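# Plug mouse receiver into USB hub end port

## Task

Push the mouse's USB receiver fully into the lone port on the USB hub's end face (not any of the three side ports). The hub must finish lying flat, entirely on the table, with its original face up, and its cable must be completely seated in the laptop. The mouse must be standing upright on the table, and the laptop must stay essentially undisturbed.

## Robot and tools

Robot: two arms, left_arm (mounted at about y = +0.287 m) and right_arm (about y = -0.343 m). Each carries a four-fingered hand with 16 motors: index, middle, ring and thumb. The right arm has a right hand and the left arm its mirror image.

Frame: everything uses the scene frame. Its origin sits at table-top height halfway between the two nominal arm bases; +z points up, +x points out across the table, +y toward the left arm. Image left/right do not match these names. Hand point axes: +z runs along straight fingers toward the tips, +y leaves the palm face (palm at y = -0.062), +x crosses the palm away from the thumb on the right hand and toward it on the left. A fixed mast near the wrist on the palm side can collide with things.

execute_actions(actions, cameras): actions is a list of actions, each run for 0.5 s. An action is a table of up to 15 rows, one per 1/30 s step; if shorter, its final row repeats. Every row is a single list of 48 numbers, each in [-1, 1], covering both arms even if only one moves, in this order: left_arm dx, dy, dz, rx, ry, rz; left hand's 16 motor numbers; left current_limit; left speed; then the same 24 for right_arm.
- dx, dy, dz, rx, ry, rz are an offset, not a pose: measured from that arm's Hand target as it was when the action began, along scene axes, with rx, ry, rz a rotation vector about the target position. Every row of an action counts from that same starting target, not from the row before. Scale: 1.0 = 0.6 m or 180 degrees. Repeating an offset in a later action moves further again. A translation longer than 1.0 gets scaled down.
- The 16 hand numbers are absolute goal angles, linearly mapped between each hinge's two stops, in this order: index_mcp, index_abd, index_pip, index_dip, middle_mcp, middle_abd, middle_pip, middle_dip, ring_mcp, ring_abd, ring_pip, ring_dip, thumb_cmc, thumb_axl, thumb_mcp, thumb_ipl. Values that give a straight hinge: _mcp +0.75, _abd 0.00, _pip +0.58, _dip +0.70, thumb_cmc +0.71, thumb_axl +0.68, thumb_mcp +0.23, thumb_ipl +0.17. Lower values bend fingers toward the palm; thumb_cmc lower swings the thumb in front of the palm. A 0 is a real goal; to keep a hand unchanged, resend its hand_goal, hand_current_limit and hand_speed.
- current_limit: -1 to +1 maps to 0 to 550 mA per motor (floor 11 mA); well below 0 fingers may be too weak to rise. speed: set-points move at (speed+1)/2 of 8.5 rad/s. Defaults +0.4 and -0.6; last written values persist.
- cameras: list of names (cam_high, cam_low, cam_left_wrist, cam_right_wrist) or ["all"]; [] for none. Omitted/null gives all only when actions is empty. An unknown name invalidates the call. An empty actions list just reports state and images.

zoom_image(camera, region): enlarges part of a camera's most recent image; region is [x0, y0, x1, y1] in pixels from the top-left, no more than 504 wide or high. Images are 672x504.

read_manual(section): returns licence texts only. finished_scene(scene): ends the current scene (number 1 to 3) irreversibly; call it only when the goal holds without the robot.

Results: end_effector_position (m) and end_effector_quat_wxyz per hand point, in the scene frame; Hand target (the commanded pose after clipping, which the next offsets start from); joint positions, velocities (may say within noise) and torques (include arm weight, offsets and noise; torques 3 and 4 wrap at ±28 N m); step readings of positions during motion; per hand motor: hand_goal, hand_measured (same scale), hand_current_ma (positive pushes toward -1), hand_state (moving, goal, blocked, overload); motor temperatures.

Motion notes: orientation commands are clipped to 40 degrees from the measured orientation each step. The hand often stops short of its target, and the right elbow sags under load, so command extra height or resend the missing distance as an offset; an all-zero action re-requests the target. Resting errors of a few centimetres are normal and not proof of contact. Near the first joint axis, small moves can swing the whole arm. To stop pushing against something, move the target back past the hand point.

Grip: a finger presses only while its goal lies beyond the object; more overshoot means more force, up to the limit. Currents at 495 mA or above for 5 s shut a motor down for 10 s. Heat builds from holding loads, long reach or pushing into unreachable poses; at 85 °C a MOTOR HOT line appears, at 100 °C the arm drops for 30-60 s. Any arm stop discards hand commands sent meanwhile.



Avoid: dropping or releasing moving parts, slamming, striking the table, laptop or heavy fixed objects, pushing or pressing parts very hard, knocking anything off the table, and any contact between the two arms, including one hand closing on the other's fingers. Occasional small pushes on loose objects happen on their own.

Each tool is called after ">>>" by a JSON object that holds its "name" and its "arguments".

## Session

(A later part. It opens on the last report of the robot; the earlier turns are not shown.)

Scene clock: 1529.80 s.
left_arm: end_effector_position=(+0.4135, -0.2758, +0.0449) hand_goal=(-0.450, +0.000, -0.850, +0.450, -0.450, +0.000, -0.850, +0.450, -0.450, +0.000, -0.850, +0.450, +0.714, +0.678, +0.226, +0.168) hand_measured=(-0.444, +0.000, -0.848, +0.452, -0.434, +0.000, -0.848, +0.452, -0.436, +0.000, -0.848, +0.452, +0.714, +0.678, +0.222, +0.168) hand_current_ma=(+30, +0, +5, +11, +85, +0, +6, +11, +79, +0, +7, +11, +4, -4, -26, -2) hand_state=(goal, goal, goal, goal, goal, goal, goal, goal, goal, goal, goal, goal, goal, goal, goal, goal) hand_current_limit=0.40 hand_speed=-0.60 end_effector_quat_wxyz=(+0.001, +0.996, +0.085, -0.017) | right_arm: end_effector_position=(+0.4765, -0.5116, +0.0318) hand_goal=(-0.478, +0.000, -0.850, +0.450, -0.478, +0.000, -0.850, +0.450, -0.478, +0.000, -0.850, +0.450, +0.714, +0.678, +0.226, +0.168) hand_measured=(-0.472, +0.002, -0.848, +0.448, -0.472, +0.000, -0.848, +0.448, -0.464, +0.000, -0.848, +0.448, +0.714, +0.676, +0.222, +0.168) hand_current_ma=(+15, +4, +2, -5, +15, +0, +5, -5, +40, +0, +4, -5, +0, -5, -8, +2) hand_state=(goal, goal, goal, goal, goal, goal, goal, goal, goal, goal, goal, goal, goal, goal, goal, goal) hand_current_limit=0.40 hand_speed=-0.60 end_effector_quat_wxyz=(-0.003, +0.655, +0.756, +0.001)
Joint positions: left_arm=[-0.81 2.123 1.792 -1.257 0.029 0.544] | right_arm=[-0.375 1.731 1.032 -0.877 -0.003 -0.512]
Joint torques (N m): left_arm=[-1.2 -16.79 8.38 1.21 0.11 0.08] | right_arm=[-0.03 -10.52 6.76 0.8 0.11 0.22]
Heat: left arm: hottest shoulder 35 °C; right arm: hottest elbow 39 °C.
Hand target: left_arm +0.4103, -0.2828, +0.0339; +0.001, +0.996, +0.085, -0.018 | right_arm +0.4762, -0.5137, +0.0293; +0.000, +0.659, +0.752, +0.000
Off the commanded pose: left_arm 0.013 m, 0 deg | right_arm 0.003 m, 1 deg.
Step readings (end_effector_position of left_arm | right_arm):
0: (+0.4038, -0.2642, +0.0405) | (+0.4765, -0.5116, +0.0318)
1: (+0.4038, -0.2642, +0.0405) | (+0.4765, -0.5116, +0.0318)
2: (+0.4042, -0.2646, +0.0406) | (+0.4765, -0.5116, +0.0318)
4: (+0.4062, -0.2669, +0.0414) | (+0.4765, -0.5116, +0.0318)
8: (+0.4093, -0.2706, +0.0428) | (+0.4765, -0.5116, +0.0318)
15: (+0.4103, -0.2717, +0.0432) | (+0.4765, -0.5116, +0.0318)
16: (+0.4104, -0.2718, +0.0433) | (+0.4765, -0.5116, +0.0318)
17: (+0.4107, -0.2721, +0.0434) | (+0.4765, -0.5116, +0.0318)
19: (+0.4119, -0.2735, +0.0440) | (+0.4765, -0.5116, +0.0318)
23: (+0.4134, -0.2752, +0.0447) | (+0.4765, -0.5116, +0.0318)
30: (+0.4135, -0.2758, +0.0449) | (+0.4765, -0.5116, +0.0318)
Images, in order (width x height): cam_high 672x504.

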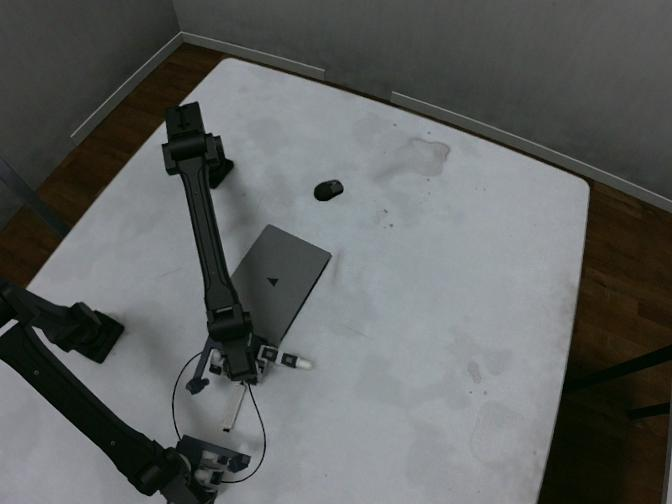

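>>> {"name": "execute_actions", "arguments": {"actions": [[[-0.008,0.0,-0.025,0,0,0,-0.45,0,-0.85,0.45,-0.45,0,-0.85,0.45,-0.45,0,-0.85,0.45,0.714,0.678,0.226,0.168,0.4,-0.6,0,0,0,0,0,0,-0.479,0,-0.85,0.45,-0.479,0,-0.85,0.45,-0.479,0,-0.85,0.45,0.714,0.678,0.226,0.168,0.4,-0.6]],[[0,-0.01,0,0,0,0,-0.45,0,-0.85,0.45,-0.45,0,-0.85,0.45,-0.45,0,-0.85,0.45,0.714,0.678,0.226,0.168,0.4,-0.6,0,0,0,0,0,0,-0.479,0,-0.85,0.45,-0.479,0,-0.85,0.45,-0.479,0,-0.85,0.45,0.714,0.678,0.226,0.168,0.4,-0.6]]], "cameras": ["cam_high"]}}

>>> {"name": "zoom_image", "arguments": {"camera": "cam_high", "region": [225, 365, 260, 395]}}

Scene clock: 1538.30 s.
left_arm: end_effector_position=(+0.4079, -0.2780, +0.0338) hand_goal=(-0.450, +0.000, -0.850, +0.450, -0.450, +0.000, -0.850, +0.450, -0.450, +0.000, -0.850, +0.450, +0.714, +0.678, +0.226, +0.168) hand_measured=(-0.444, +0.000, -0.848, +0.452, -0.442, +0.000, -0.848, +0.452, -0.436, +0.000, -0.848, +0.452, +0.714, +0.678, +0.222, +0.168) hand_current_ma=(+28, +0, +5, +11, +38, +0, +6, +11, +79, +0, +7, +11, +4, -4, -26, -2) hand_state=(goal, goal, goal, goal, goal, goal, goal, goal, goal, goal, goal, goal, goal, goal, goal, goal) hand_current_limit=0.40 hand_speed=-0.60 end_effector_quat_wxyz=(+0.004, +0.996, +0.085, -0.015) | right_arm: end_effector_position=(+0.4765, -0.5116, +0.0318) hand_goal=(-0.478, +0.000, -0.850, +0.450, -0.478, +0.000, -0.850, +0.450, -0.478, +0.000, -0.850, +0.450, +0.714, +0.678, +0.226, +0.168) hand_measured=(-0.472, +0.002, -0.848, +0.448, -0.472, +0.000, -0.848, +0.448, -0.464, +0.000, -0.848, +0.448, +0.714, +0.676, +0.222, +0.168) hand_current_ma=(+15, +4, +2, -5, +15, +0, +5, -5, +40, +0, +4, -5, +0, -5, -8, +2) hand_state=(goal, goal, goal, goal, goal, goal, goal, goal, goal, goal, goal, goal, goal, goal, goal, goal) hand_current_limit=0.40 hand_speed=-0.60 end_effector_quat_wxyz=(-0.003, +0.655, +0.756, +0.001)
Joint positions: left_arm=[-0.819 2.125 1.764 -1.221 0.029 0.537] | right_arm=[-0.375 1.731 1.032 -0.877 -0.003 -0.512]
Joint torques (N m): left_arm=[-1.38 -15.68 9.72 0.92 0.13 0.04] | right_arm=[0.03 -10.52 6.78 0.83 0.11 0.22]
Heat: left arm: hottest shoulder 35 °C; right arm: hottest elbow 39 °C.
Hand target: left_arm +0.4057, -0.2888, +0.0191; +0.001, +0.996, +0.085, -0.018 | right_arm +0.4762, -0.5137, +0.0293; +0.000, +0.659, +0.752, +0.000
Off the commanded pose: left_arm 0.018 m, 0 deg | right_arm 0.003 m, 1 deg.
Step readings (end_effector_position of left_arm | right_arm):
0: (+0.4135, -0.2758, +0.0449) | (+0.4765, -0.5116, +0.0318)
1: (+0.4136, -0.2759, +0.0448) | (+0.4765, -0.5116, +0.0318)
2: (+0.4135, -0.2762, +0.0441) | (+0.4765, -0.5116, +0.0318)
4: (+0.4128, -0.2771, +0.0416) | (+0.4765, -0.5116, +0.0318)
8: (+0.4096, -0.2758, +0.0348) | (+0.4765, -0.5116, +0.0318)
15: (+0.4092, -0.2770, +0.0343) | (+0.4765, -0.5116, +0.0318)
16: (+0.4092, -0.2770, +0.0343) | (+0.4765, -0.5116, +0.0318)
17: (+0.4091, -0.2771, +0.0343) | (+0.4765, -0.5116, +0.0318)
19: (+0.4078, -0.2780, +0.0338) | (+0.4765, -0.5116, +0.0318)
23: (+0.4078, -0.2781, +0.0338) | (+0.4765, -0.5116, +0.0318)
30: (+0.4079, -0.2781, +0.0338) | (+0.4765, -0.5116, +0.0318)
Images, in order (width x height): cam_high 672x504.

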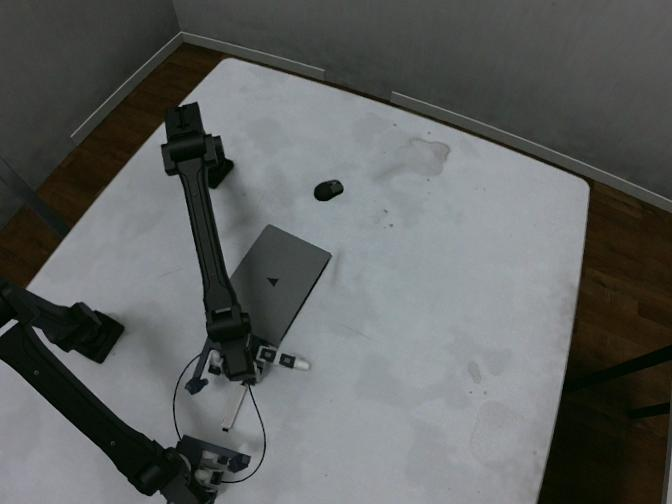

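Scaled by 14.400 from the camera's 672x504 image, which has a finer 960x720 frame.

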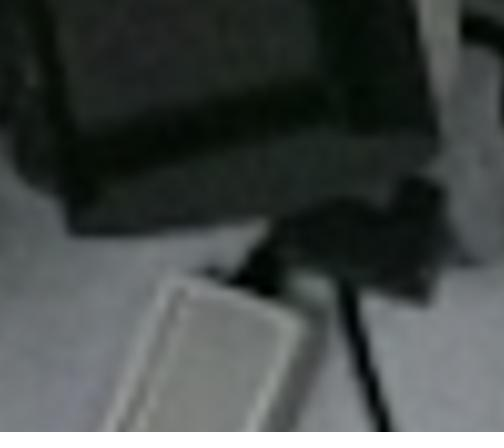

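>>> {"name": "execute_actions", "arguments": {"actions": [[[0.001,-0.017,0.004,0,0,0.006,-0.45,0,-0.85,0.45,-0.45,0,-0.85,0.45,-0.45,0,-0.85,0.45,0.714,0.678,0.226,0.168,0.4,-0.6,0,0,0,0,0,0,-0.479,0,-0.85,0.45,-0.479,0,-0.85,0.45,-0.479,0,-0.85,0.45,0.714,0.678,0.226,0.168,0.4,-0.6]],[[0.001,-0.01,0,0,0,0,-0.45,0,-0.85,0.45,-0.45,0,-0.85,0.45,-0.45,0,-0.85,0.45,0.714,0.678,0.226,0.168,0.4,-0.6,0,0,0,0,0,0,-0.479,0,-0.85,0.45,-0.479,0,-0.85,0.45,-0.479,0,-0.85,0.45,0.714,0.678,0.226,0.168,0.4,-0.6]]], "cameras": ["cam_high"]}}

>>> {"name": "zoom_image", "arguments": {"camera": "cam_high", "region": [215, 365, 265, 440]}}

Scene clock: 1549.33 s.
left_arm: end_effector_position=(+0.4084, -0.2930, +0.0324) hand_goal=(-0.450, +0.000, -0.850, +0.450, -0.450, +0.000, -0.850, +0.450, -0.450, +0.000, -0.850, +0.450, +0.714, +0.678, +0.226, +0.168) hand_measured=(-0.460, +0.000, -0.848, +0.452, -0.442, +0.000, -0.848, +0.452, -0.436, +0.000, -0.848, +0.452, +0.714, +0.678, +0.222, +0.168) hand_current_ma=(-53, +0, +5, +11, +38, +0, +6, +11, +79, +0, +7, +11, +4, -4, -26, -2) hand_state=(goal, goal, goal, goal, goal, goal, goal, goal, goal, goal, goal, goal, goal, goal, goal, goal) hand_current_limit=0.40 hand_speed=-0.60 end_effector_quat_wxyz=(+0.006, +0.995, +0.094, -0.013) | right_arm: end_effector_position=(+0.4765, -0.5116, +0.0318) hand_goal=(-0.478, +0.000, -0.850, +0.450, -0.478, +0.000, -0.850, +0.450, -0.478, +0.000, -0.850, +0.450, +0.714, +0.678, +0.226, +0.168) hand_measured=(-0.472, +0.002, -0.848, +0.448, -0.472, +0.000, -0.848, +0.448, -0.464, +0.000, -0.848, +0.448, +0.714, +0.676, +0.222, +0.168) hand_current_ma=(+15, +4, +2, -5, +15, +0, +5, -5, +40, +0, +4, -5, +0, -5, -8, +2) hand_state=(goal, goal, goal, goal, goal, goal, goal, goal, goal, goal, goal, goal, goal, goal, goal, goal) hand_current_limit=0.40 hand_speed=-0.60 end_effector_quat_wxyz=(-0.003, +0.655, +0.756, +0.001)
Joint positions: left_arm=[-0.836 2.153 1.806 -1.229 0.029 0.5] | right_arm=[-0.375 1.731 1.032 -0.877 -0.003 -0.512]
Joint torques (N m): left_arm=[-1.38 -15.5 11.3 0.08 0.14 0.04] | right_arm=[-0.03 -10.52 6.76 0.83 0.11 0.23]
Heat: left arm: hottest shoulder 36 °C; right arm: hottest elbow 39 °C.
Hand target: left_arm +0.4068, -0.3051, +0.0213; +0.002, +0.995, +0.094, -0.018 | right_arm +0.4762, -0.5137, +0.0293; +0.000, +0.659, +0.752, +0.000
Off the commanded pose: left_arm 0.016 m, 1 deg | right_arm 0.003 m, 1 deg.
Step readings (end_effector_position of left_arm | right_arm):
0: (+0.4077, -0.2782, +0.0338) | (+0.4765, -0.5116, +0.0318)
1: (+0.4077, -0.2782, +0.0335) | (+0.4765, -0.5116, +0.0318)
2: (+0.4077, -0.2782, +0.0332) | (+0.4765, -0.5116, +0.0318)
4: (+0.4077, -0.2791, +0.0332) | (+0.4765, -0.5116, +0.0318)
8: (+0.4070, -0.2840, +0.0330) | (+0.4765, -0.5116, +0.0318)
15: (+0.4059, -0.2875, +0.0324) | (+0.4765, -0.5116, +0.0318)
16: (+0.4060, -0.2876, +0.0326) | (+0.4765, -0.5116, +0.0318)
17: (+0.4061, -0.2880, +0.0326) | (+0.4765, -0.5116, +0.0318)
19: (+0.4069, -0.2893, +0.0324) | (+0.4765, -0.5116, +0.0318)
23: (+0.4083, -0.2923, +0.0324) | (+0.4765, -0.5116, +0.0318)
30: (+0.4084, -0.2930, +0.0325) | (+0.4765, -0.5116, +0.0318)
Images, in order (width x height): cam_high 672x504.

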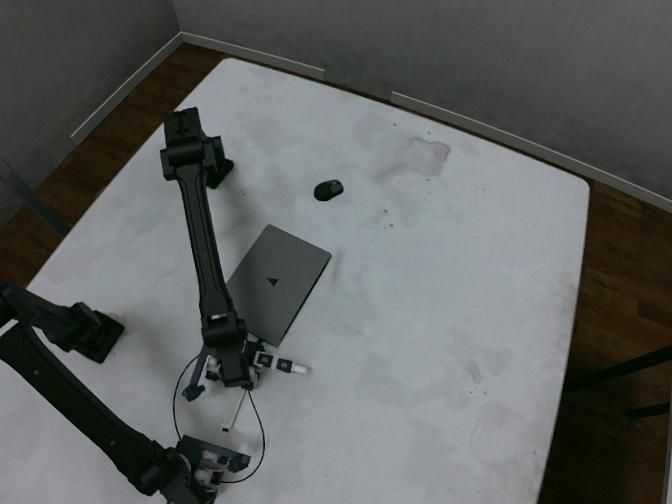

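Scaled by 6.720 from the camera's 672x504 image, which has a finer 960x720 frame.

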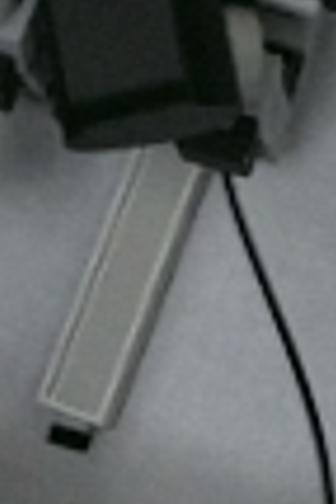

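>>> {"name": "execute_actions", "arguments": {"actions": [[[0,0,0,0,0,0,-0.45,0,-0.85,0.45,-0.45,0,-0.85,0.45,-0.45,0,-0.85,0.45,0.714,0.678,0.226,0.168,0.4,-0.6,-0.004,0.025,-0.011,0,0,0,-0.479,0,-0.85,0.45,-0.479,0,-0.85,0.45,-0.479,0,-0.85,0.45,0.714,0.678,0.226,0.168,0.4,-0.6]],[[0,0,0,0,0,0,-0.45,0,-0.85,0.45,-0.45,0,-0.85,0.45,-0.45,0,-0.85,0.45,0.714,0.678,0.226,0.168,0.4,-0.6,-0.003,0.018,0,0,0,0,-0.479,0,-0.85,0.45,-0.479,0,-0.85,0.45,-0.479,0,-0.85,0.45,0.714,0.678,0.226,0.168,0.4,-0.6]]], "cameras": ["cam_high","cam_low"]}}

>>> {"name": "zoom_image", "arguments": {"camera": "cam_high", "region": [205, 395, 255, 455]}}

>>> {"name": "zoom_image", "arguments": {"camera": "cam_low", "region": [170, 225, 260, 285]}}

Scene clock: 1564.80 s.
left_arm: end_effector_position=(+0.4084, -0.2930, +0.0324) hand_goal=(-0.450, +0.000, -0.850, +0.450, -0.450, +0.000, -0.850, +0.450, -0.450, +0.000, -0.850, +0.450, +0.714, +0.678, +0.226, +0.168) hand_measured=(-0.460, +0.000, -0.848, +0.452, -0.442, +0.000, -0.848, +0.452, -0.436, +0.000, -0.848, +0.452, +0.714, +0.678, +0.222, +0.168) hand_current_ma=(-53, +0, +5, +11, +38, +0, +6, +11, +79, +0, +7, +11, +4, -4, -26, -2) hand_state=(goal, goal, goal, goal, goal, goal, goal, goal, goal, goal, goal, goal, goal, goal, goal, goal) hand_current_limit=0.40 hand_speed=-0.60 end_effector_quat_wxyz=(+0.006, +0.995, +0.094, -0.013) | right_arm: end_effector_position=(+0.4725, -0.4912, +0.0204) hand_goal=(-0.478, +0.000, -0.850, +0.450, -0.478, +0.000, -0.850, +0.450, -0.478, +0.000, -0.850, +0.450, +0.714, +0.678, +0.226, +0.168) hand_measured=(-0.472, +0.002, -0.848, +0.448, -0.472, +0.000, -0.848, +0.448, -0.472, +0.000, -0.848, +0.448, +0.714, +0.676, +0.222, +0.168) hand_current_ma=(+11, +4, +2, -5, +13, +0, +4, -5, +14, +0, +4, -5, +0, -5, -8, +2) hand_state=(goal, goal, goal, goal, goal, goal, goal, goal, goal, goal, goal, goal, goal, goal, goal, goal) hand_current_limit=0.40 hand_speed=-0.60 end_effector_quat_wxyz=(-0.005, +0.658, +0.753, -0.001)
Joint positions: left_arm=[-0.836 2.153 1.806 -1.229 0.029 0.5] | right_arm=[-0.332 1.731 0.995 -0.845 -0.002 -0.46]
Joint torques (N m): left_arm=[-1.26 -15.62 11.28 0.1 0.13 0.04] | right_arm=[0.67 -11.28 6.04 0.72 0.08 0.22]
Heat: left arm: hottest shoulder 36 °C; right arm: hottest elbow 39 °C.
Hand target: left_arm +0.4068, -0.3051, +0.0214; +0.002, +0.995, +0.094, -0.018 | right_arm +0.4720, -0.4880, +0.0227; +0.000, +0.659, +0.752, +0.000
Off the commanded pose: left_arm 0.016 m, 1 deg | right_arm 0.004 m, 1 deg.
Step readings (end_effector_position of left_arm | right_arm):
0: (+0.4084, -0.2930, +0.0324) | (+0.4765, -0.5116, +0.0318)
1: (+0.4084, -0.2930, +0.0324) | (+0.4766, -0.5117, +0.0318)
2: (+0.4084, -0.2930, +0.0324) | (+0.4766, -0.5116, +0.0314)
4: (+0.4084, -0.2930, +0.0324) | (+0.4760, -0.5107, +0.0296)
8: (+0.4084, -0.2930, +0.0324) | (+0.4723, -0.5037, +0.0245)
15: (+0.4084, -0.2930, +0.0324) | (+0.4730, -0.4991, +0.0234)
16: (+0.4084, -0.2930, +0.0324) | (+0.4730, -0.4993, +0.0234)
17: (+0.4084, -0.2930, +0.0324) | (+0.4731, -0.4988, +0.0233)
19: (+0.4084, -0.2930, +0.0324) | (+0.4726, -0.4975, +0.0223)
23: (+0.4084, -0.2930, +0.0324) | (+0.4715, -0.4931, +0.0203)
30: (+0.4084, -0.2930, +0.0324) | (+0.4725, -0.4911, +0.0204)
Images, in order (width x height): cam_high 672x504, cam_low 672x504.

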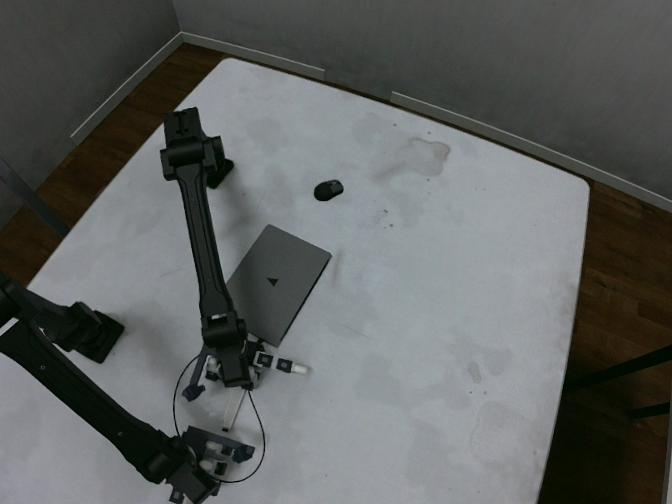

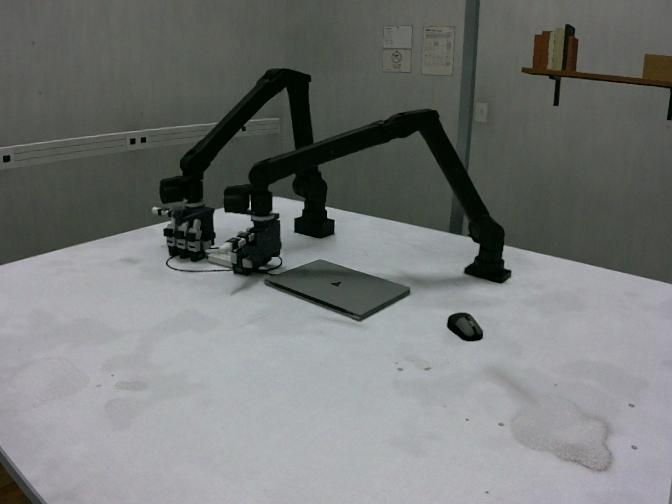

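Scaled by 8.400 from the camera's 672x504 image, which has a finer 960x720 frame.

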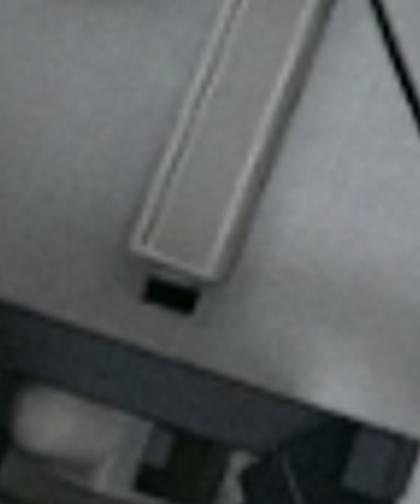

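Scaled by 5.600 from the camera's 672x504 image, which has a finer 960x720 frame.

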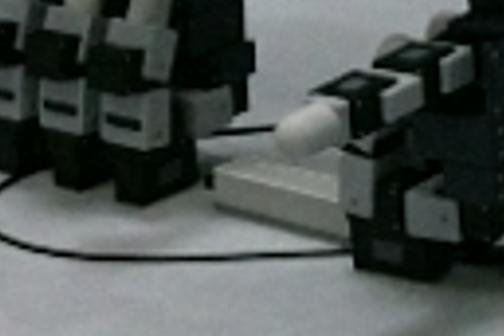

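>>> {"name": "execute_actions", "arguments": {"actions": [[[0,0,0,0,0,0,-0.45,0,-0.85,0.45,-0.45,0,-0.85,0.45,-0.45,0,-0.85,0.45,0.714,0.678,0.226,0.168,0.4,-0.6,0,0.008,0.01,0,0,0,-0.479,0,-0.85,0.45,-0.479,0,-0.85,0.45,-0.479,0,-0.85,0.45,0.714,0.678,0.226,0.168,0.4,-0.6]],[[0,0,0,0,0,0,-0.45,0,-0.85,0.45,-0.45,0,-0.85,0.45,-0.45,0,-0.85,0.45,0.714,0.678,0.226,0.168,0.4,-0.6,-0.003,0.015,0,0,0,0,-0.479,0,-0.85,0.45,-0.479,0,-0.85,0.45,-0.479,0,-0.85,0.45,0.714,0.678,0.226,0.168,0.4,-0.6]]], "cameras": ["cam_high","cam_low"]}}

>>> {"name": "zoom_image", "arguments": {"camera": "cam_high", "region": [205, 395, 255, 455]}}

>>> {"name": "zoom_image", "arguments": {"camera": "cam_low", "region": [170, 225, 260, 285]}}

Scene clock: 1579.57 s.
left_arm: end_effector_position=(+0.4084, -0.2930, +0.0324) hand_goal=(-0.450, +0.000, -0.850, +0.450, -0.450, +0.000, -0.850, +0.450, -0.450, +0.000, -0.850, +0.450, +0.714, +0.678, +0.226, +0.168) hand_measured=(-0.460, +0.000, -0.848, +0.452, -0.442, +0.000, -0.848, +0.452, -0.436, +0.000, -0.848, +0.452, +0.714, +0.678, +0.222, +0.168) hand_current_ma=(-53, +0, +5, +11, +38, +0, +6, +11, +79, +0, +7, +11, +4, -4, -26, -2) hand_state=(goal, goal, goal, goal, goal, goal, goal, goal, goal, goal, goal, goal, goal, goal, goal, goal) hand_current_limit=0.40 hand_speed=-0.60 end_effector_quat_wxyz=(+0.006, +0.995, +0.094, -0.013) | right_arm: end_effector_position=(+0.4703, -0.4761, +0.0212) hand_goal=(-0.478, +0.000, -0.850, +0.450, -0.478, +0.000, -0.850, +0.450, -0.478, +0.000, -0.850, +0.450, +0.714, +0.678, +0.226, +0.168) hand_measured=(-0.472, +0.002, -0.848, +0.448, -0.472, +0.000, -0.848, +0.448, -0.472, +0.000, -0.848, +0.448, +0.714, +0.676, +0.222, +0.168) hand_current_ma=(+13, +4, +2, -5, +13, +0, +4, -5, +14, +0, +4, -5, +0, -5, -8, +2) hand_state=(goal, goal, goal, goal, goal, goal, goal, goal, goal, goal, goal, goal, goal, goal, goal, goal) hand_current_limit=0.40 hand_speed=-0.60 end_effector_quat_wxyz=(-0.007, +0.657, +0.754, -0.002)
Joint positions: left_arm=[-0.836 2.153 1.806 -1.229 0.029 0.5] | right_arm=[-0.301 1.717 0.978 -0.845 -0.002 -0.431]
Joint torques (N m): left_arm=[-1.32 -15.74 11.29 0.09 0.14 0.04] | right_arm=[-0.03 -11.75 6.39 0.32 0.08 0.27]
Heat: left arm: hottest shoulder 37 °C; right arm: hottest elbow 39 °C.
Hand target: left_arm +0.4068, -0.3051, +0.0214; +0.002, +0.995, +0.094, -0.018 | right_arm +0.4701, -0.4741, +0.0287; +0.000, +0.659, +0.752, +0.000
Off the commanded pose: left_arm 0.016 m, 1 deg | right_arm 0.008 m, 1 deg.
Step readings (end_effector_position of left_arm | right_arm):
0: (+0.4084, -0.2930, +0.0324) | (+0.4725, -0.4913, +0.0204)
1: (+0.4084, -0.2930, +0.0324) | (+0.4725, -0.4913, +0.0204)
2: (+0.4084, -0.2930, +0.0324) | (+0.4726, -0.4912, +0.0206)
4: (+0.4084, -0.2930, +0.0324) | (+0.4729, -0.4907, +0.0209)
8: (+0.4084, -0.2930, +0.0324) | (+0.4724, -0.4873, +0.0208)
15: (+0.4084, -0.2930, +0.0324) | (+0.4726, -0.4859, +0.0211)
16: (+0.4084, -0.2930, +0.0324) | (+0.4727, -0.4858, +0.0211)
17: (+0.4084, -0.2930, +0.0324) | (+0.4726, -0.4851, +0.0210)
19: (+0.4084, -0.2930, +0.0324) | (+0.4717, -0.4835, +0.0211)
23: (+0.4084, -0.2930, +0.0324) | (+0.4700, -0.4785, +0.0211)
30: (+0.4084, -0.2930, +0.0324) | (+0.4703, -0.4760, +0.0212)
Images, in order (width x height): cam_high 672x504, cam_low 672x504.

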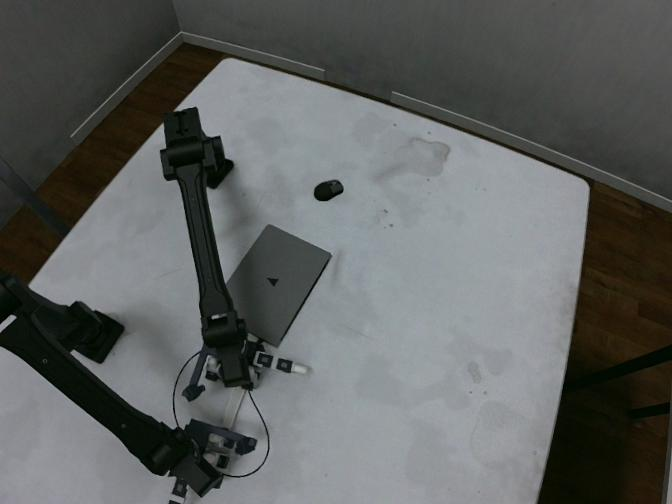

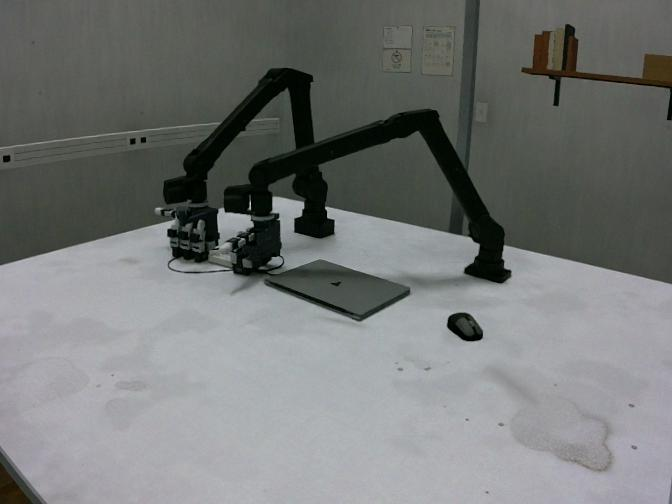

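Scaled by 8.400 from the camera's 672x504 image, which has a finer 960x720 frame.

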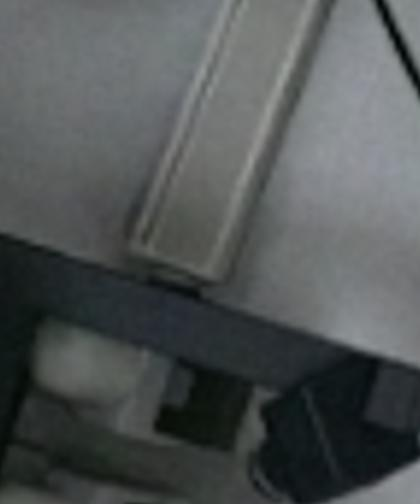

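Scaled by 5.600 from the camera's 672x504 image, which has a finer 960x720 frame.

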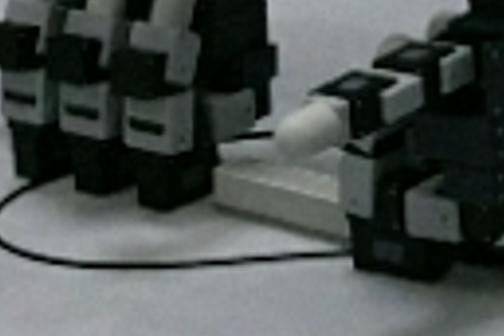

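>>> {"name": "execute_actions", "arguments": {"actions": [[[0.001,-0.01,0,0,0,0,-0.45,0,-0.85,0.45,-0.45,0,-0.85,0.45,-0.45,0,-0.85,0.45,0.714,0.678,0.226,0.168,0.4,-0.6,-0.001,0.015,0,0,0,0,-0.479,0,-0.85,0.45,-0.479,0,-0.85,0.45,-0.479,0,-0.85,0.45,0.714,0.678,0.226,0.168,0.4,-0.6]],[[0.001,-0.01,0,0,0,0,-0.45,0,-0.85,0.45,-0.45,0,-0.85,0.45,-0.45,0,-0.85,0.45,0.714,0.678,0.226,0.168,0.4,-0.6,-0.001,0.01,0,0,0,0,-0.479,0,-0.85,0.45,-0.479,0,-0.85,0.45,-0.479,0,-0.85,0.45,0.714,0.678,0.226,0.168,0.4,-0.6]]], "cameras": ["cam_high","cam_low"]}}

>>> {"name": "zoom_image", "arguments": {"camera": "cam_high", "region": [205, 395, 255, 455]}}

>>> {"name": "zoom_image", "arguments": {"camera": "cam_low", "region": [170, 225, 260, 285]}}

Scene clock: 1589.10 s.
left_arm: end_effector_position=(+0.4101, -0.2977, +0.0323) hand_goal=(-0.450, +0.000, -0.850, +0.450, -0.450, +0.000, -0.850, +0.450, -0.450, +0.000, -0.850, +0.450, +0.714, +0.678, +0.226, +0.168) hand_measured=(-0.462, +0.000, -0.848, +0.452, -0.442, +0.000, -0.848, +0.452, -0.436, +0.000, -0.848, +0.452, +0.714, +0.678, +0.222, +0.168) hand_current_ma=(-68, +0, +5, +11, +44, +0, +6, +11, +79, +0, +7, +11, +4, -4, -26, -2) hand_state=(goal, goal, goal, goal, goal, goal, goal, goal, goal, goal, goal, goal, goal, goal, goal, goal) hand_current_limit=0.40 hand_speed=-0.60 end_effector_quat_wxyz=(+0.000, +0.995, +0.098, -0.017) | right_arm: end_effector_position=(+0.4697, -0.4715, +0.0239) hand_goal=(-0.478, +0.000, -0.850, +0.450, -0.478, +0.000, -0.850, +0.450, -0.478, +0.000, -0.850, +0.450, +0.714, +0.678, +0.226, +0.168) hand_measured=(-0.472, +0.002, -0.848, +0.448, -0.472, +0.000, -0.848, +0.448, -0.470, +0.000, -0.848, +0.448, +0.714, +0.676, +0.222, +0.168) hand_current_ma=(+13, +4, +2, -5, +13, +0, +4, -5, +17, +0, +4, -5, +0, -5, -8, +2) hand_state=(goal, goal, goal, goal, goal, goal, goal, goal, goal, goal, goal, goal, goal, goal, goal, goal) hand_current_limit=0.40 hand_speed=-0.60 end_effector_quat_wxyz=(-0.003, +0.666, +0.746, -0.005)
Joint positions: left_arm=[-0.84 2.174 1.846 -1.262 0.029 0.49] | right_arm=[-0.282 1.705 0.97 -0.845 0.007 -0.389]
Joint torques (N m): left_arm=[-1.96 -15.38 11.88 0.65 0.16 0.05] | right_arm=[1.61 -11.52 5.76 0.5 -0.28 0.13]
Heat: left arm: hottest shoulder 37 °C; right arm: hottest elbow 39 °C.
Hand target: left_arm +0.4081, -0.3171, +0.0215; +0.002, +0.995, +0.094, -0.018 | right_arm +0.4690, -0.4592, +0.0288; +0.000, +0.659, +0.752, +0.000
Off the commanded pose: left_arm 0.022 m, 0 deg | right_arm 0.013 m, 1 deg.
Step readings (end_effector_position of left_arm | right_arm):
0: (+0.4084, -0.2930, +0.0324) | (+0.4703, -0.4762, +0.0212)
1: (+0.4084, -0.2931, +0.0325) | (+0.4703, -0.4762, +0.0212)
2: (+0.4086, -0.2932, +0.0326) | (+0.4704, -0.4759, +0.0212)
4: (+0.4090, -0.2945, +0.0324) | (+0.4699, -0.4745, +0.0213)
8: (+0.4095, -0.2969, +0.0323) | (+0.4689, -0.4702, +0.0211)
15: (+0.4097, -0.2971, +0.0326) | (+0.4689, -0.4710, +0.0215)
16: (+0.4097, -0.2971, +0.0324) | (+0.4689, -0.4709, +0.0215)
17: (+0.4096, -0.2973, +0.0326) | (+0.4690, -0.4708, +0.0217)
19: (+0.4099, -0.2974, +0.0325) | (+0.4690, -0.4709, +0.0217)
23: (+0.4098, -0.2976, +0.0322) | (+0.4694, -0.4711, +0.0228)
30: (+0.4100, -0.2977, +0.0322) | (+0.4697, -0.4714, +0.0239)
Images, in order (width x height): cam_high 672x504, cam_low 672x504.

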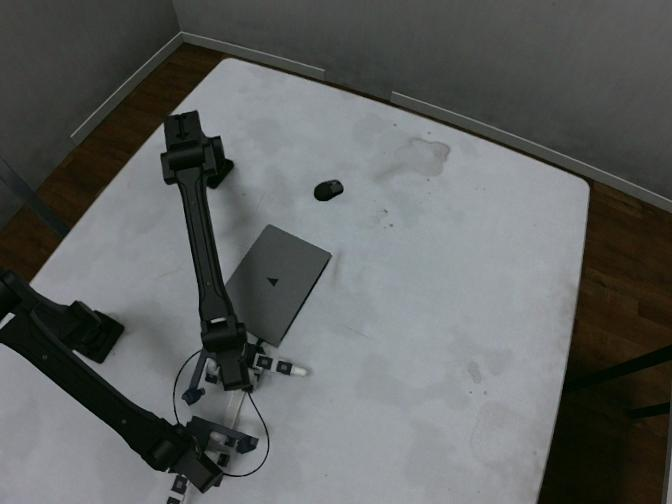

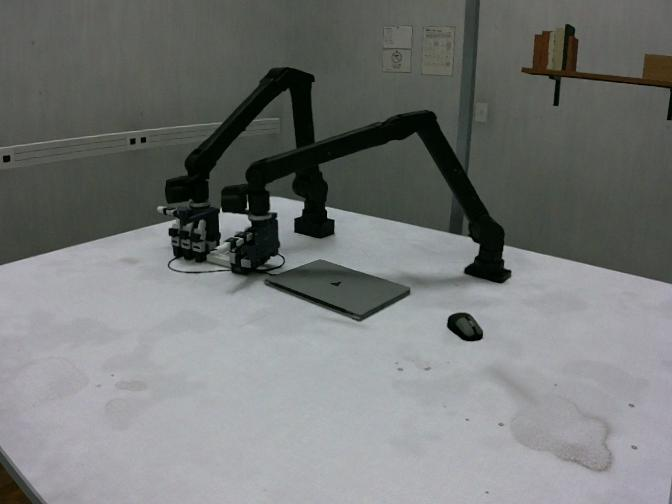

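Scaled by 8.400 from the camera's 672x504 image, which has a finer 960x720 frame.

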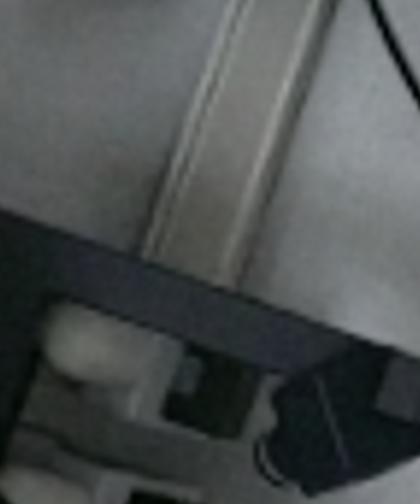

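Scaled by 5.600 from the camera's 672x504 image, which has a finer 960x720 frame.

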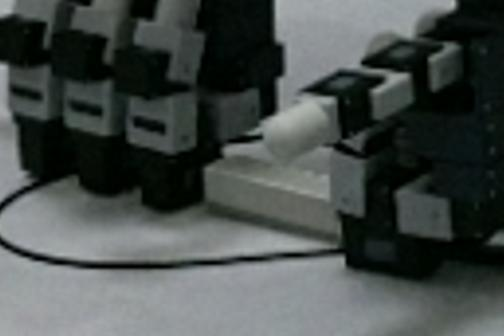

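>>> {"name": "execute_actions", "arguments": {"actions": [[[0.002,-0.018,0,0,0,0,-0.45,0,-0.85,0.45,-0.45,0,-0.85,0.45,-0.45,0,-0.85,0.45,0.714,0.678,0.226,0.168,0.4,-0.6,-0.003,0.022,-0.002,0,0,0,-0.479,0,-0.85,0.45,-0.479,0,-0.85,0.45,-0.479,0,-0.85,0.45,0.714,0.678,0.226,0.168,0.4,-0.6]],[[0.002,-0.018,0,0,0,0,-0.45,0,-0.85,0.45,-0.45,0,-0.85,0.45,-0.45,0,-0.85,0.45,0.714,0.678,0.226,0.168,0.4,-0.6,-0.003,0.022,0,0,0,0,-0.479,0,-0.85,0.45,-0.479,0,-0.85,0.45,-0.479,0,-0.85,0.45,0.714,0.678,0.226,0.168,0.4,-0.6]]], "cameras": ["cam_high","cam_low"]}}

>>> {"name": "zoom_image", "arguments": {"camera": "cam_high", "region": [205, 375, 265, 455]}}

>>> {"name": "zoom_image", "arguments": {"camera": "cam_low", "region": [170, 225, 260, 285]}}

Scene clock: 1599.67 s.
left_arm: end_effector_position=(+0.4158, -0.3097, +0.0323) hand_goal=(-0.450, +0.000, -0.850, +0.450, -0.450, +0.000, -0.850, +0.450, -0.450, +0.000, -0.850, +0.450, +0.714, +0.678, +0.226, +0.168) hand_measured=(-0.464, +0.000, -0.848, +0.452, -0.438, +0.000, -0.848, +0.452, -0.436, +0.000, -0.848, +0.452, +0.714, +0.678, +0.222, +0.168) hand_current_ma=(-73, +0, +5, +11, +60, +0, +6, +11, +79, +0, +7, +11, +4, -4, -26, -2) hand_state=(goal, goal, goal, goal, goal, goal, goal, goal, goal, goal, goal, goal, goal, goal, goal, goal) hand_current_limit=0.40 hand_speed=-0.60 end_effector_quat_wxyz=(-0.007, +0.994, +0.104, -0.020) | right_arm: end_effector_position=(+0.4667, -0.4831, +0.0256) hand_goal=(-0.478, +0.000, -0.850, +0.450, -0.478, +0.000, -0.850, +0.450, -0.478, +0.000, -0.850, +0.450, +0.714, +0.678, +0.226, +0.168) hand_measured=(-0.472, +0.002, -0.848, +0.448, -0.472, +0.000, -0.848, +0.448, -0.470, +0.000, -0.848, +0.448, +0.714, +0.676, +0.222, +0.168) hand_current_ma=(+13, +4, +2, -5, +13, +0, +4, -5, +20, +0, +4, -5, +0, -5, -8, +2) hand_state=(goal, goal, goal, goal, goal, goal, goal, goal, goal, goal, goal, goal, goal, goal, goal, goal) hand_current_limit=0.40 hand_speed=-0.60 end_effector_quat_wxyz=(+0.013, +0.685, +0.728, -0.016)
Joint positions: left_arm=[-0.847 2.219 1.928 -1.314 0.027 0.47] | right_arm=[-0.286 1.695 0.956 -0.823 0.041 -0.341]
Joint torques (N m): left_arm=[-2.73 -15.44 12.46 1.18 0.25 0.08] | right_arm=[1.2 -10.11 7.12 0.28 -0.65 0.01]
Heat: left arm: hottest elbow 38 °C; right arm: hottest elbow 39 °C.
Hand target: left_arm +0.4105, -0.3386, +0.0214; +0.002, +0.995, +0.094, -0.018 | right_arm +0.4689, -0.4713, +0.0253; +0.008, +0.676, +0.737, -0.009 (last step not sent: back at the drive's target)
Off the commanded pose: left_arm 0.031 m, 2 deg | right_arm 0.050 m, 5 deg.
led back after a hold (left arm): the arm was led back toward your command in small steps, so it may still be short of it.
led back after a hold (right arm): the arm was led back toward your command in small steps, so it may still be short of it.
Step readings (end_effector_position of left_arm | right_arm):
0: (+0.4100, -0.2976, +0.0323) | (+0.4697, -0.4715, +0.0239)
1: (+0.4102, -0.2978, +0.0323) | (+0.4694, -0.4713, +0.0236)
2: (+0.4102, -0.2981, +0.0325) | (+0.4692, -0.4709, +0.0235)
4: (+0.4107, -0.2989, +0.0322) | (+0.4682, -0.4705, +0.0233)
8: (+0.4112, -0.2994, +0.0320) | (+0.4689, -0.4702, +0.0244)
15: (+0.4116, -0.2995, +0.0320) | (+0.4692, -0.4706, +0.0254)
16: (+0.4116, -0.2999, +0.0322) | (+0.4690, -0.4707, +0.0253) HELD (not all sent) right_arm
17: (+0.4117, -0.2998, +0.0321) | (+0.4689, -0.4712, +0.0253) HELD (not all sent) left_arm
18: (+0.4118, -0.2997, +0.0320) | (+0.4689, -0.4715, +0.0253) HELD (not all sent) right_arm
19: (+0.4118, -0.2997, +0.0320) | (+0.4689, -0.4718, +0.0253) HELD (not all sent) right_arm
23: (+0.4128, -0.3015, +0.0323) | (+0.4686, -0.4745, +0.0254) HELD (not all sent) right_arm
30: (+0.4156, -0.3094, +0.0325) | (+0.4668, -0.4826, +0.0256) HELD (not all sent) right_arm
HELD (not all sent) left_arm: step 17.
HELD (not all sent) right_arm: steps 16 and 18 to 30.
pose unreachable (left arm): on one or more control steps of this call, first in action 1 (counted from 0), this arm could not follow its commanded pose, so it was not sent that pose on those steps. It may still have moved: this result reports where it is.
cause: moving toward the commanded pose would bring a part of the arm too close to another arm (a part of this arm just beyond joint 6 (wrist roll) and a part of the right arm just beyond its joint 5 (wrist yaw), along the way the arms are being sent, or toward where that arm still pushes).
pose unreachable (right arm): on one or more control steps of this call, first in action 1 (counted from 0), this arm could not follow its commanded pose, so it was not sent that pose on those steps. It may still have moved: this result reports where it is.
cause: moving toward the commanded pose would bring a part of the arm too close to another arm (a part of this arm just beyond joint 5 (wrist yaw) and a part of the left arm just beyond its joint 6 (wrist roll), along the way the arms are being sent, or toward where that arm still pushes).
Images, in order (width x height): cam_high 672x504, cam_low 672x504.

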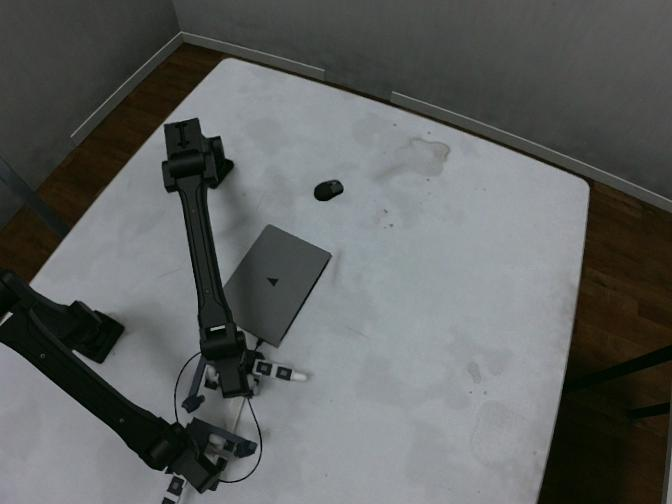

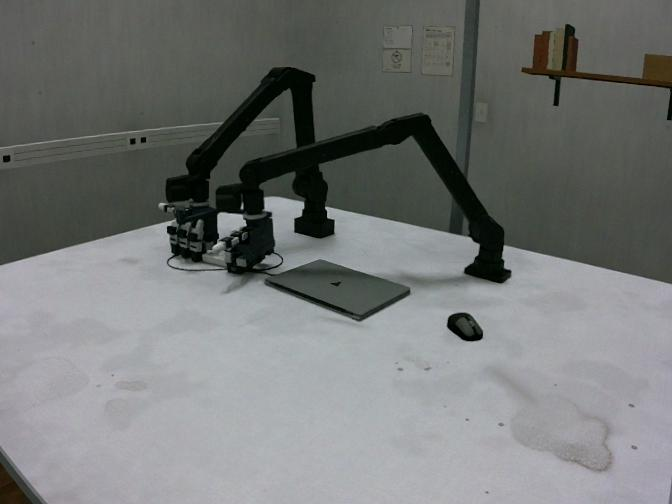

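Scaled by 6.300 from the camera's 672x504 image, which has a finer 960x720 frame.

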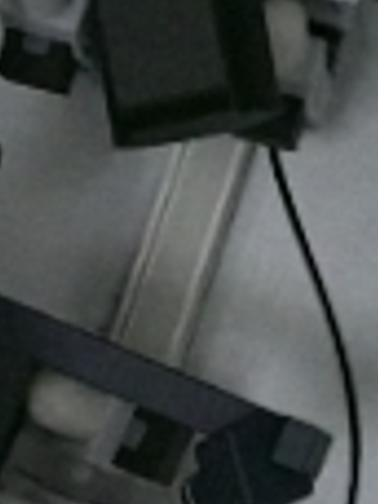

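Scaled by 5.600 from the camera's 672x504 image, which has a finer 960x720 frame.

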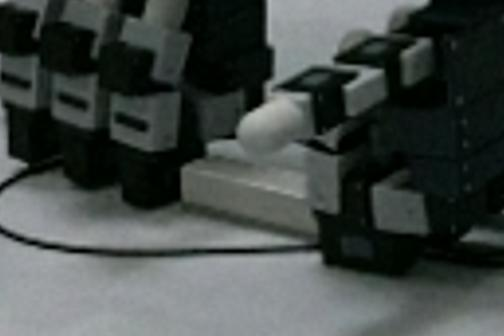

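>>> {"name": "execute_actions", "arguments": {"actions": [[[0,0.02,0,0,0,0,-0.45,0,-0.85,0.45,-0.45,0,-0.85,0.45,-0.45,0,-0.85,0.45,0.714,0.678,0.226,0.168,0.4,-0.6,0.004,-0.05,0,0,0,0,-0.479,0,-0.85,0.45,-0.479,0,-0.85,0.45,-0.479,0,-0.85,0.45,0.714,0.678,0.226,0.168,0.4,-0.6]],[[0,0.0,0,0,0,0,-0.45,0,-0.85,0.45,-0.45,0,-0.85,0.45,-0.45,0,-0.85,0.45,0.714,0.678,0.226,0.168,0.4,-0.6,0.002,-0.03,0,0,0,0,-0.479,0,-0.85,0.45,-0.479,0,-0.85,0.45,-0.479,0,-0.85,0.45,0.714,0.678,0.226,0.168,0.4,-0.6]]], "cameras": ["cam_high","cam_low"]}}

>>> {"name": "zoom_image", "arguments": {"camera": "cam_high", "region": [215, 405, 255, 435]}}

>>> {"name": "zoom_image", "arguments": {"camera": "cam_low", "region": [190, 245, 230, 275]}}

Scene clock: 1754.80 s.
left_arm: end_effector_position=(+0.4143, -0.3160, +0.0336) hand_goal=(-0.450, +0.000, -0.850, +0.450, -0.450, +0.000, -0.850, +0.450, -0.450, +0.000, -0.850, +0.450, +0.714, +0.678, +0.226, +0.168) hand_measured=(-0.454, +0.000, -0.848, +0.452, -0.438, +0.000, -0.848, +0.452, -0.436, +0.000, -0.848, +0.452, +0.714, +0.678, +0.222, +0.168) hand_current_ma=(-25, +0, +5, +11, +60, +0, +6, +11, +79, +0, +7, +11, +4, -4, -26, -2) hand_state=(goal, goal, goal, goal, goal, goal, goal, goal, goal, goal, goal, goal, goal, goal, goal, goal) hand_current_limit=0.40 hand_speed=-0.60 end_effector_quat_wxyz=(+0.000, +0.995, +0.101, -0.016) | right_arm: end_effector_position=(+0.4586, -0.5109, +0.0200) hand_goal=(-0.478, +0.000, -0.850, +0.450, -0.478, +0.000, -0.850, +0.450, -0.478, +0.000, -0.850, +0.450, +0.714, +0.678, +0.226, +0.168) hand_measured=(-0.472, +0.002, -0.848, +0.448, -0.476, +0.000, -0.848, +0.448, -0.486, +0.000, -0.848, +0.448, +0.714, +0.676, +0.222, +0.168) hand_current_ma=(+13, +4, +2, -5, +3, +0, +4, -5, -21, +0, +4, -5, +0, -5, -9, +1) hand_state=(goal, goal, goal, goal, goal, goal, goal, goal, goal, goal, goal, goal, goal, goal, goal, goal) hand_current_limit=0.40 hand_speed=-0.60 end_effector_quat_wxyz=(+0.001, +0.678, +0.735, -0.010)
Joint positions: left_arm=[-0.854 2.219 1.928 -1.298 0.027 0.47] | right_arm=[-0.367 1.715 0.969 -0.831 0.019 -0.441]
Joint torques (N m): left_arm=[-1.14 -17.26 9.42 1.17 0.22 0.19] | right_arm=[-0.38 -9 10.66 -0.02 0.19 -0.01]
Motor temperatures (°C): left_arm=[27 37 40 26 23 24] | right_arm=[24 32 40 25 23 24]
Heat: left arm: hottest elbow 40 °C; right arm: hottest elbow 40 °C.
Hand target: left_arm +0.4105, -0.3266, +0.0214; +0.002, +0.995, +0.094, -0.018 | right_arm +0.4725, -0.5193, +0.0252; +0.007, +0.676, +0.737, -0.009
Off the commanded pose: left_arm 0.017 m, 1 deg | right_arm 0.017 m, 1 deg.
Step readings (end_effector_position of left_arm | right_arm):
0: (+0.4158, -0.3096, +0.0323) | (+0.4667, -0.4831, +0.0256)
1: (+0.4158, -0.3096, +0.0323) | (+0.4666, -0.4833, +0.0256)
2: (+0.4158, -0.3096, +0.0323) | (+0.4663, -0.4843, +0.0254)
4: (+0.4157, -0.3099, +0.0323) | (+0.4650, -0.4873, +0.0246)
8: (+0.4157, -0.3137, +0.0333) | (+0.4614, -0.4936, +0.0216)
15: (+0.4143, -0.3160, +0.0336) | (+0.4603, -0.4955, +0.0206)
16: (+0.4143, -0.3160, +0.0336) | (+0.4602, -0.4958, +0.0206)
17: (+0.4143, -0.3160, +0.0336) | (+0.4597, -0.4969, +0.0205)
19: (+0.4143, -0.3160, +0.0336) | (+0.4595, -0.4989, +0.0202)
23: (+0.4143, -0.3160, +0.0336) | (+0.4587, -0.5069, +0.0200)
30: (+0.4143, -0.3160, +0.0336) | (+0.4586, -0.5110, +0.0201)
Images, in order (width x height): cam_high 672x504, cam_low 672x504.

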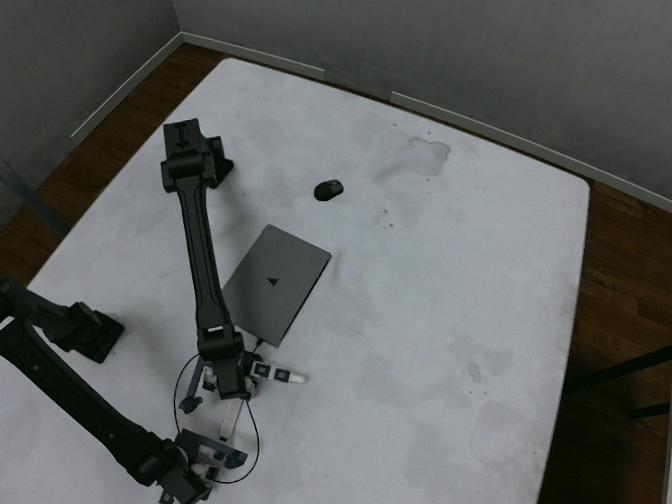

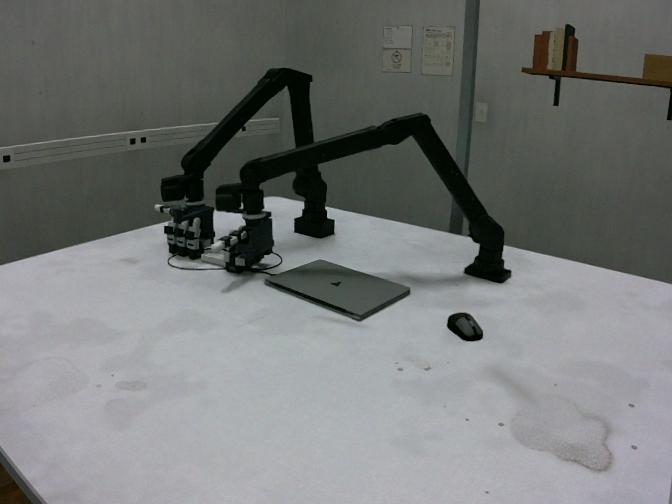

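Scaled by 12.600 from the camera's 672x504 image, which has a finer 960x720 frame.

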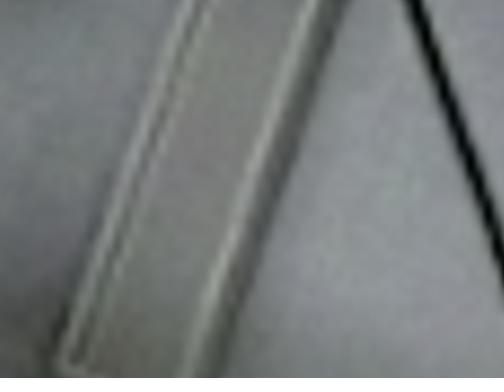

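Scaled by 12.600 from the camera's 672x504 image, which has a finer 960x720 frame.

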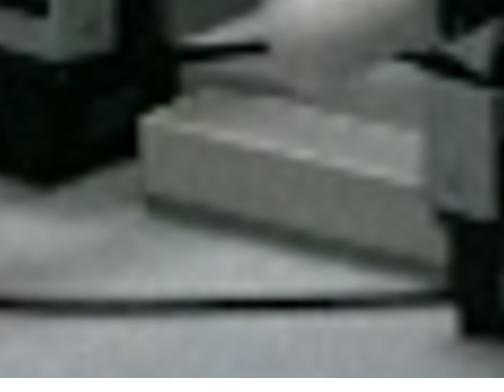

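>>> {"name": "zoom_image", "arguments": {"camera": "cam_high", "region": [205, 415, 245, 445]}}

Scaled by 12.600 from the camera's 672x504 image, which has a finer 960x720 frame.

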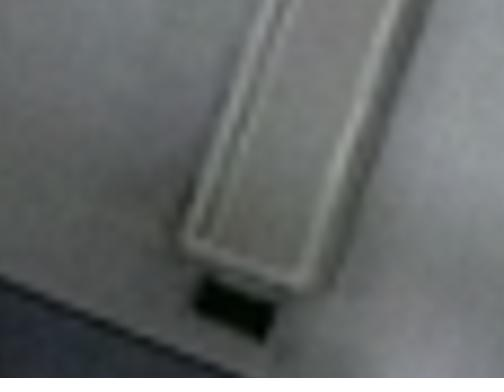

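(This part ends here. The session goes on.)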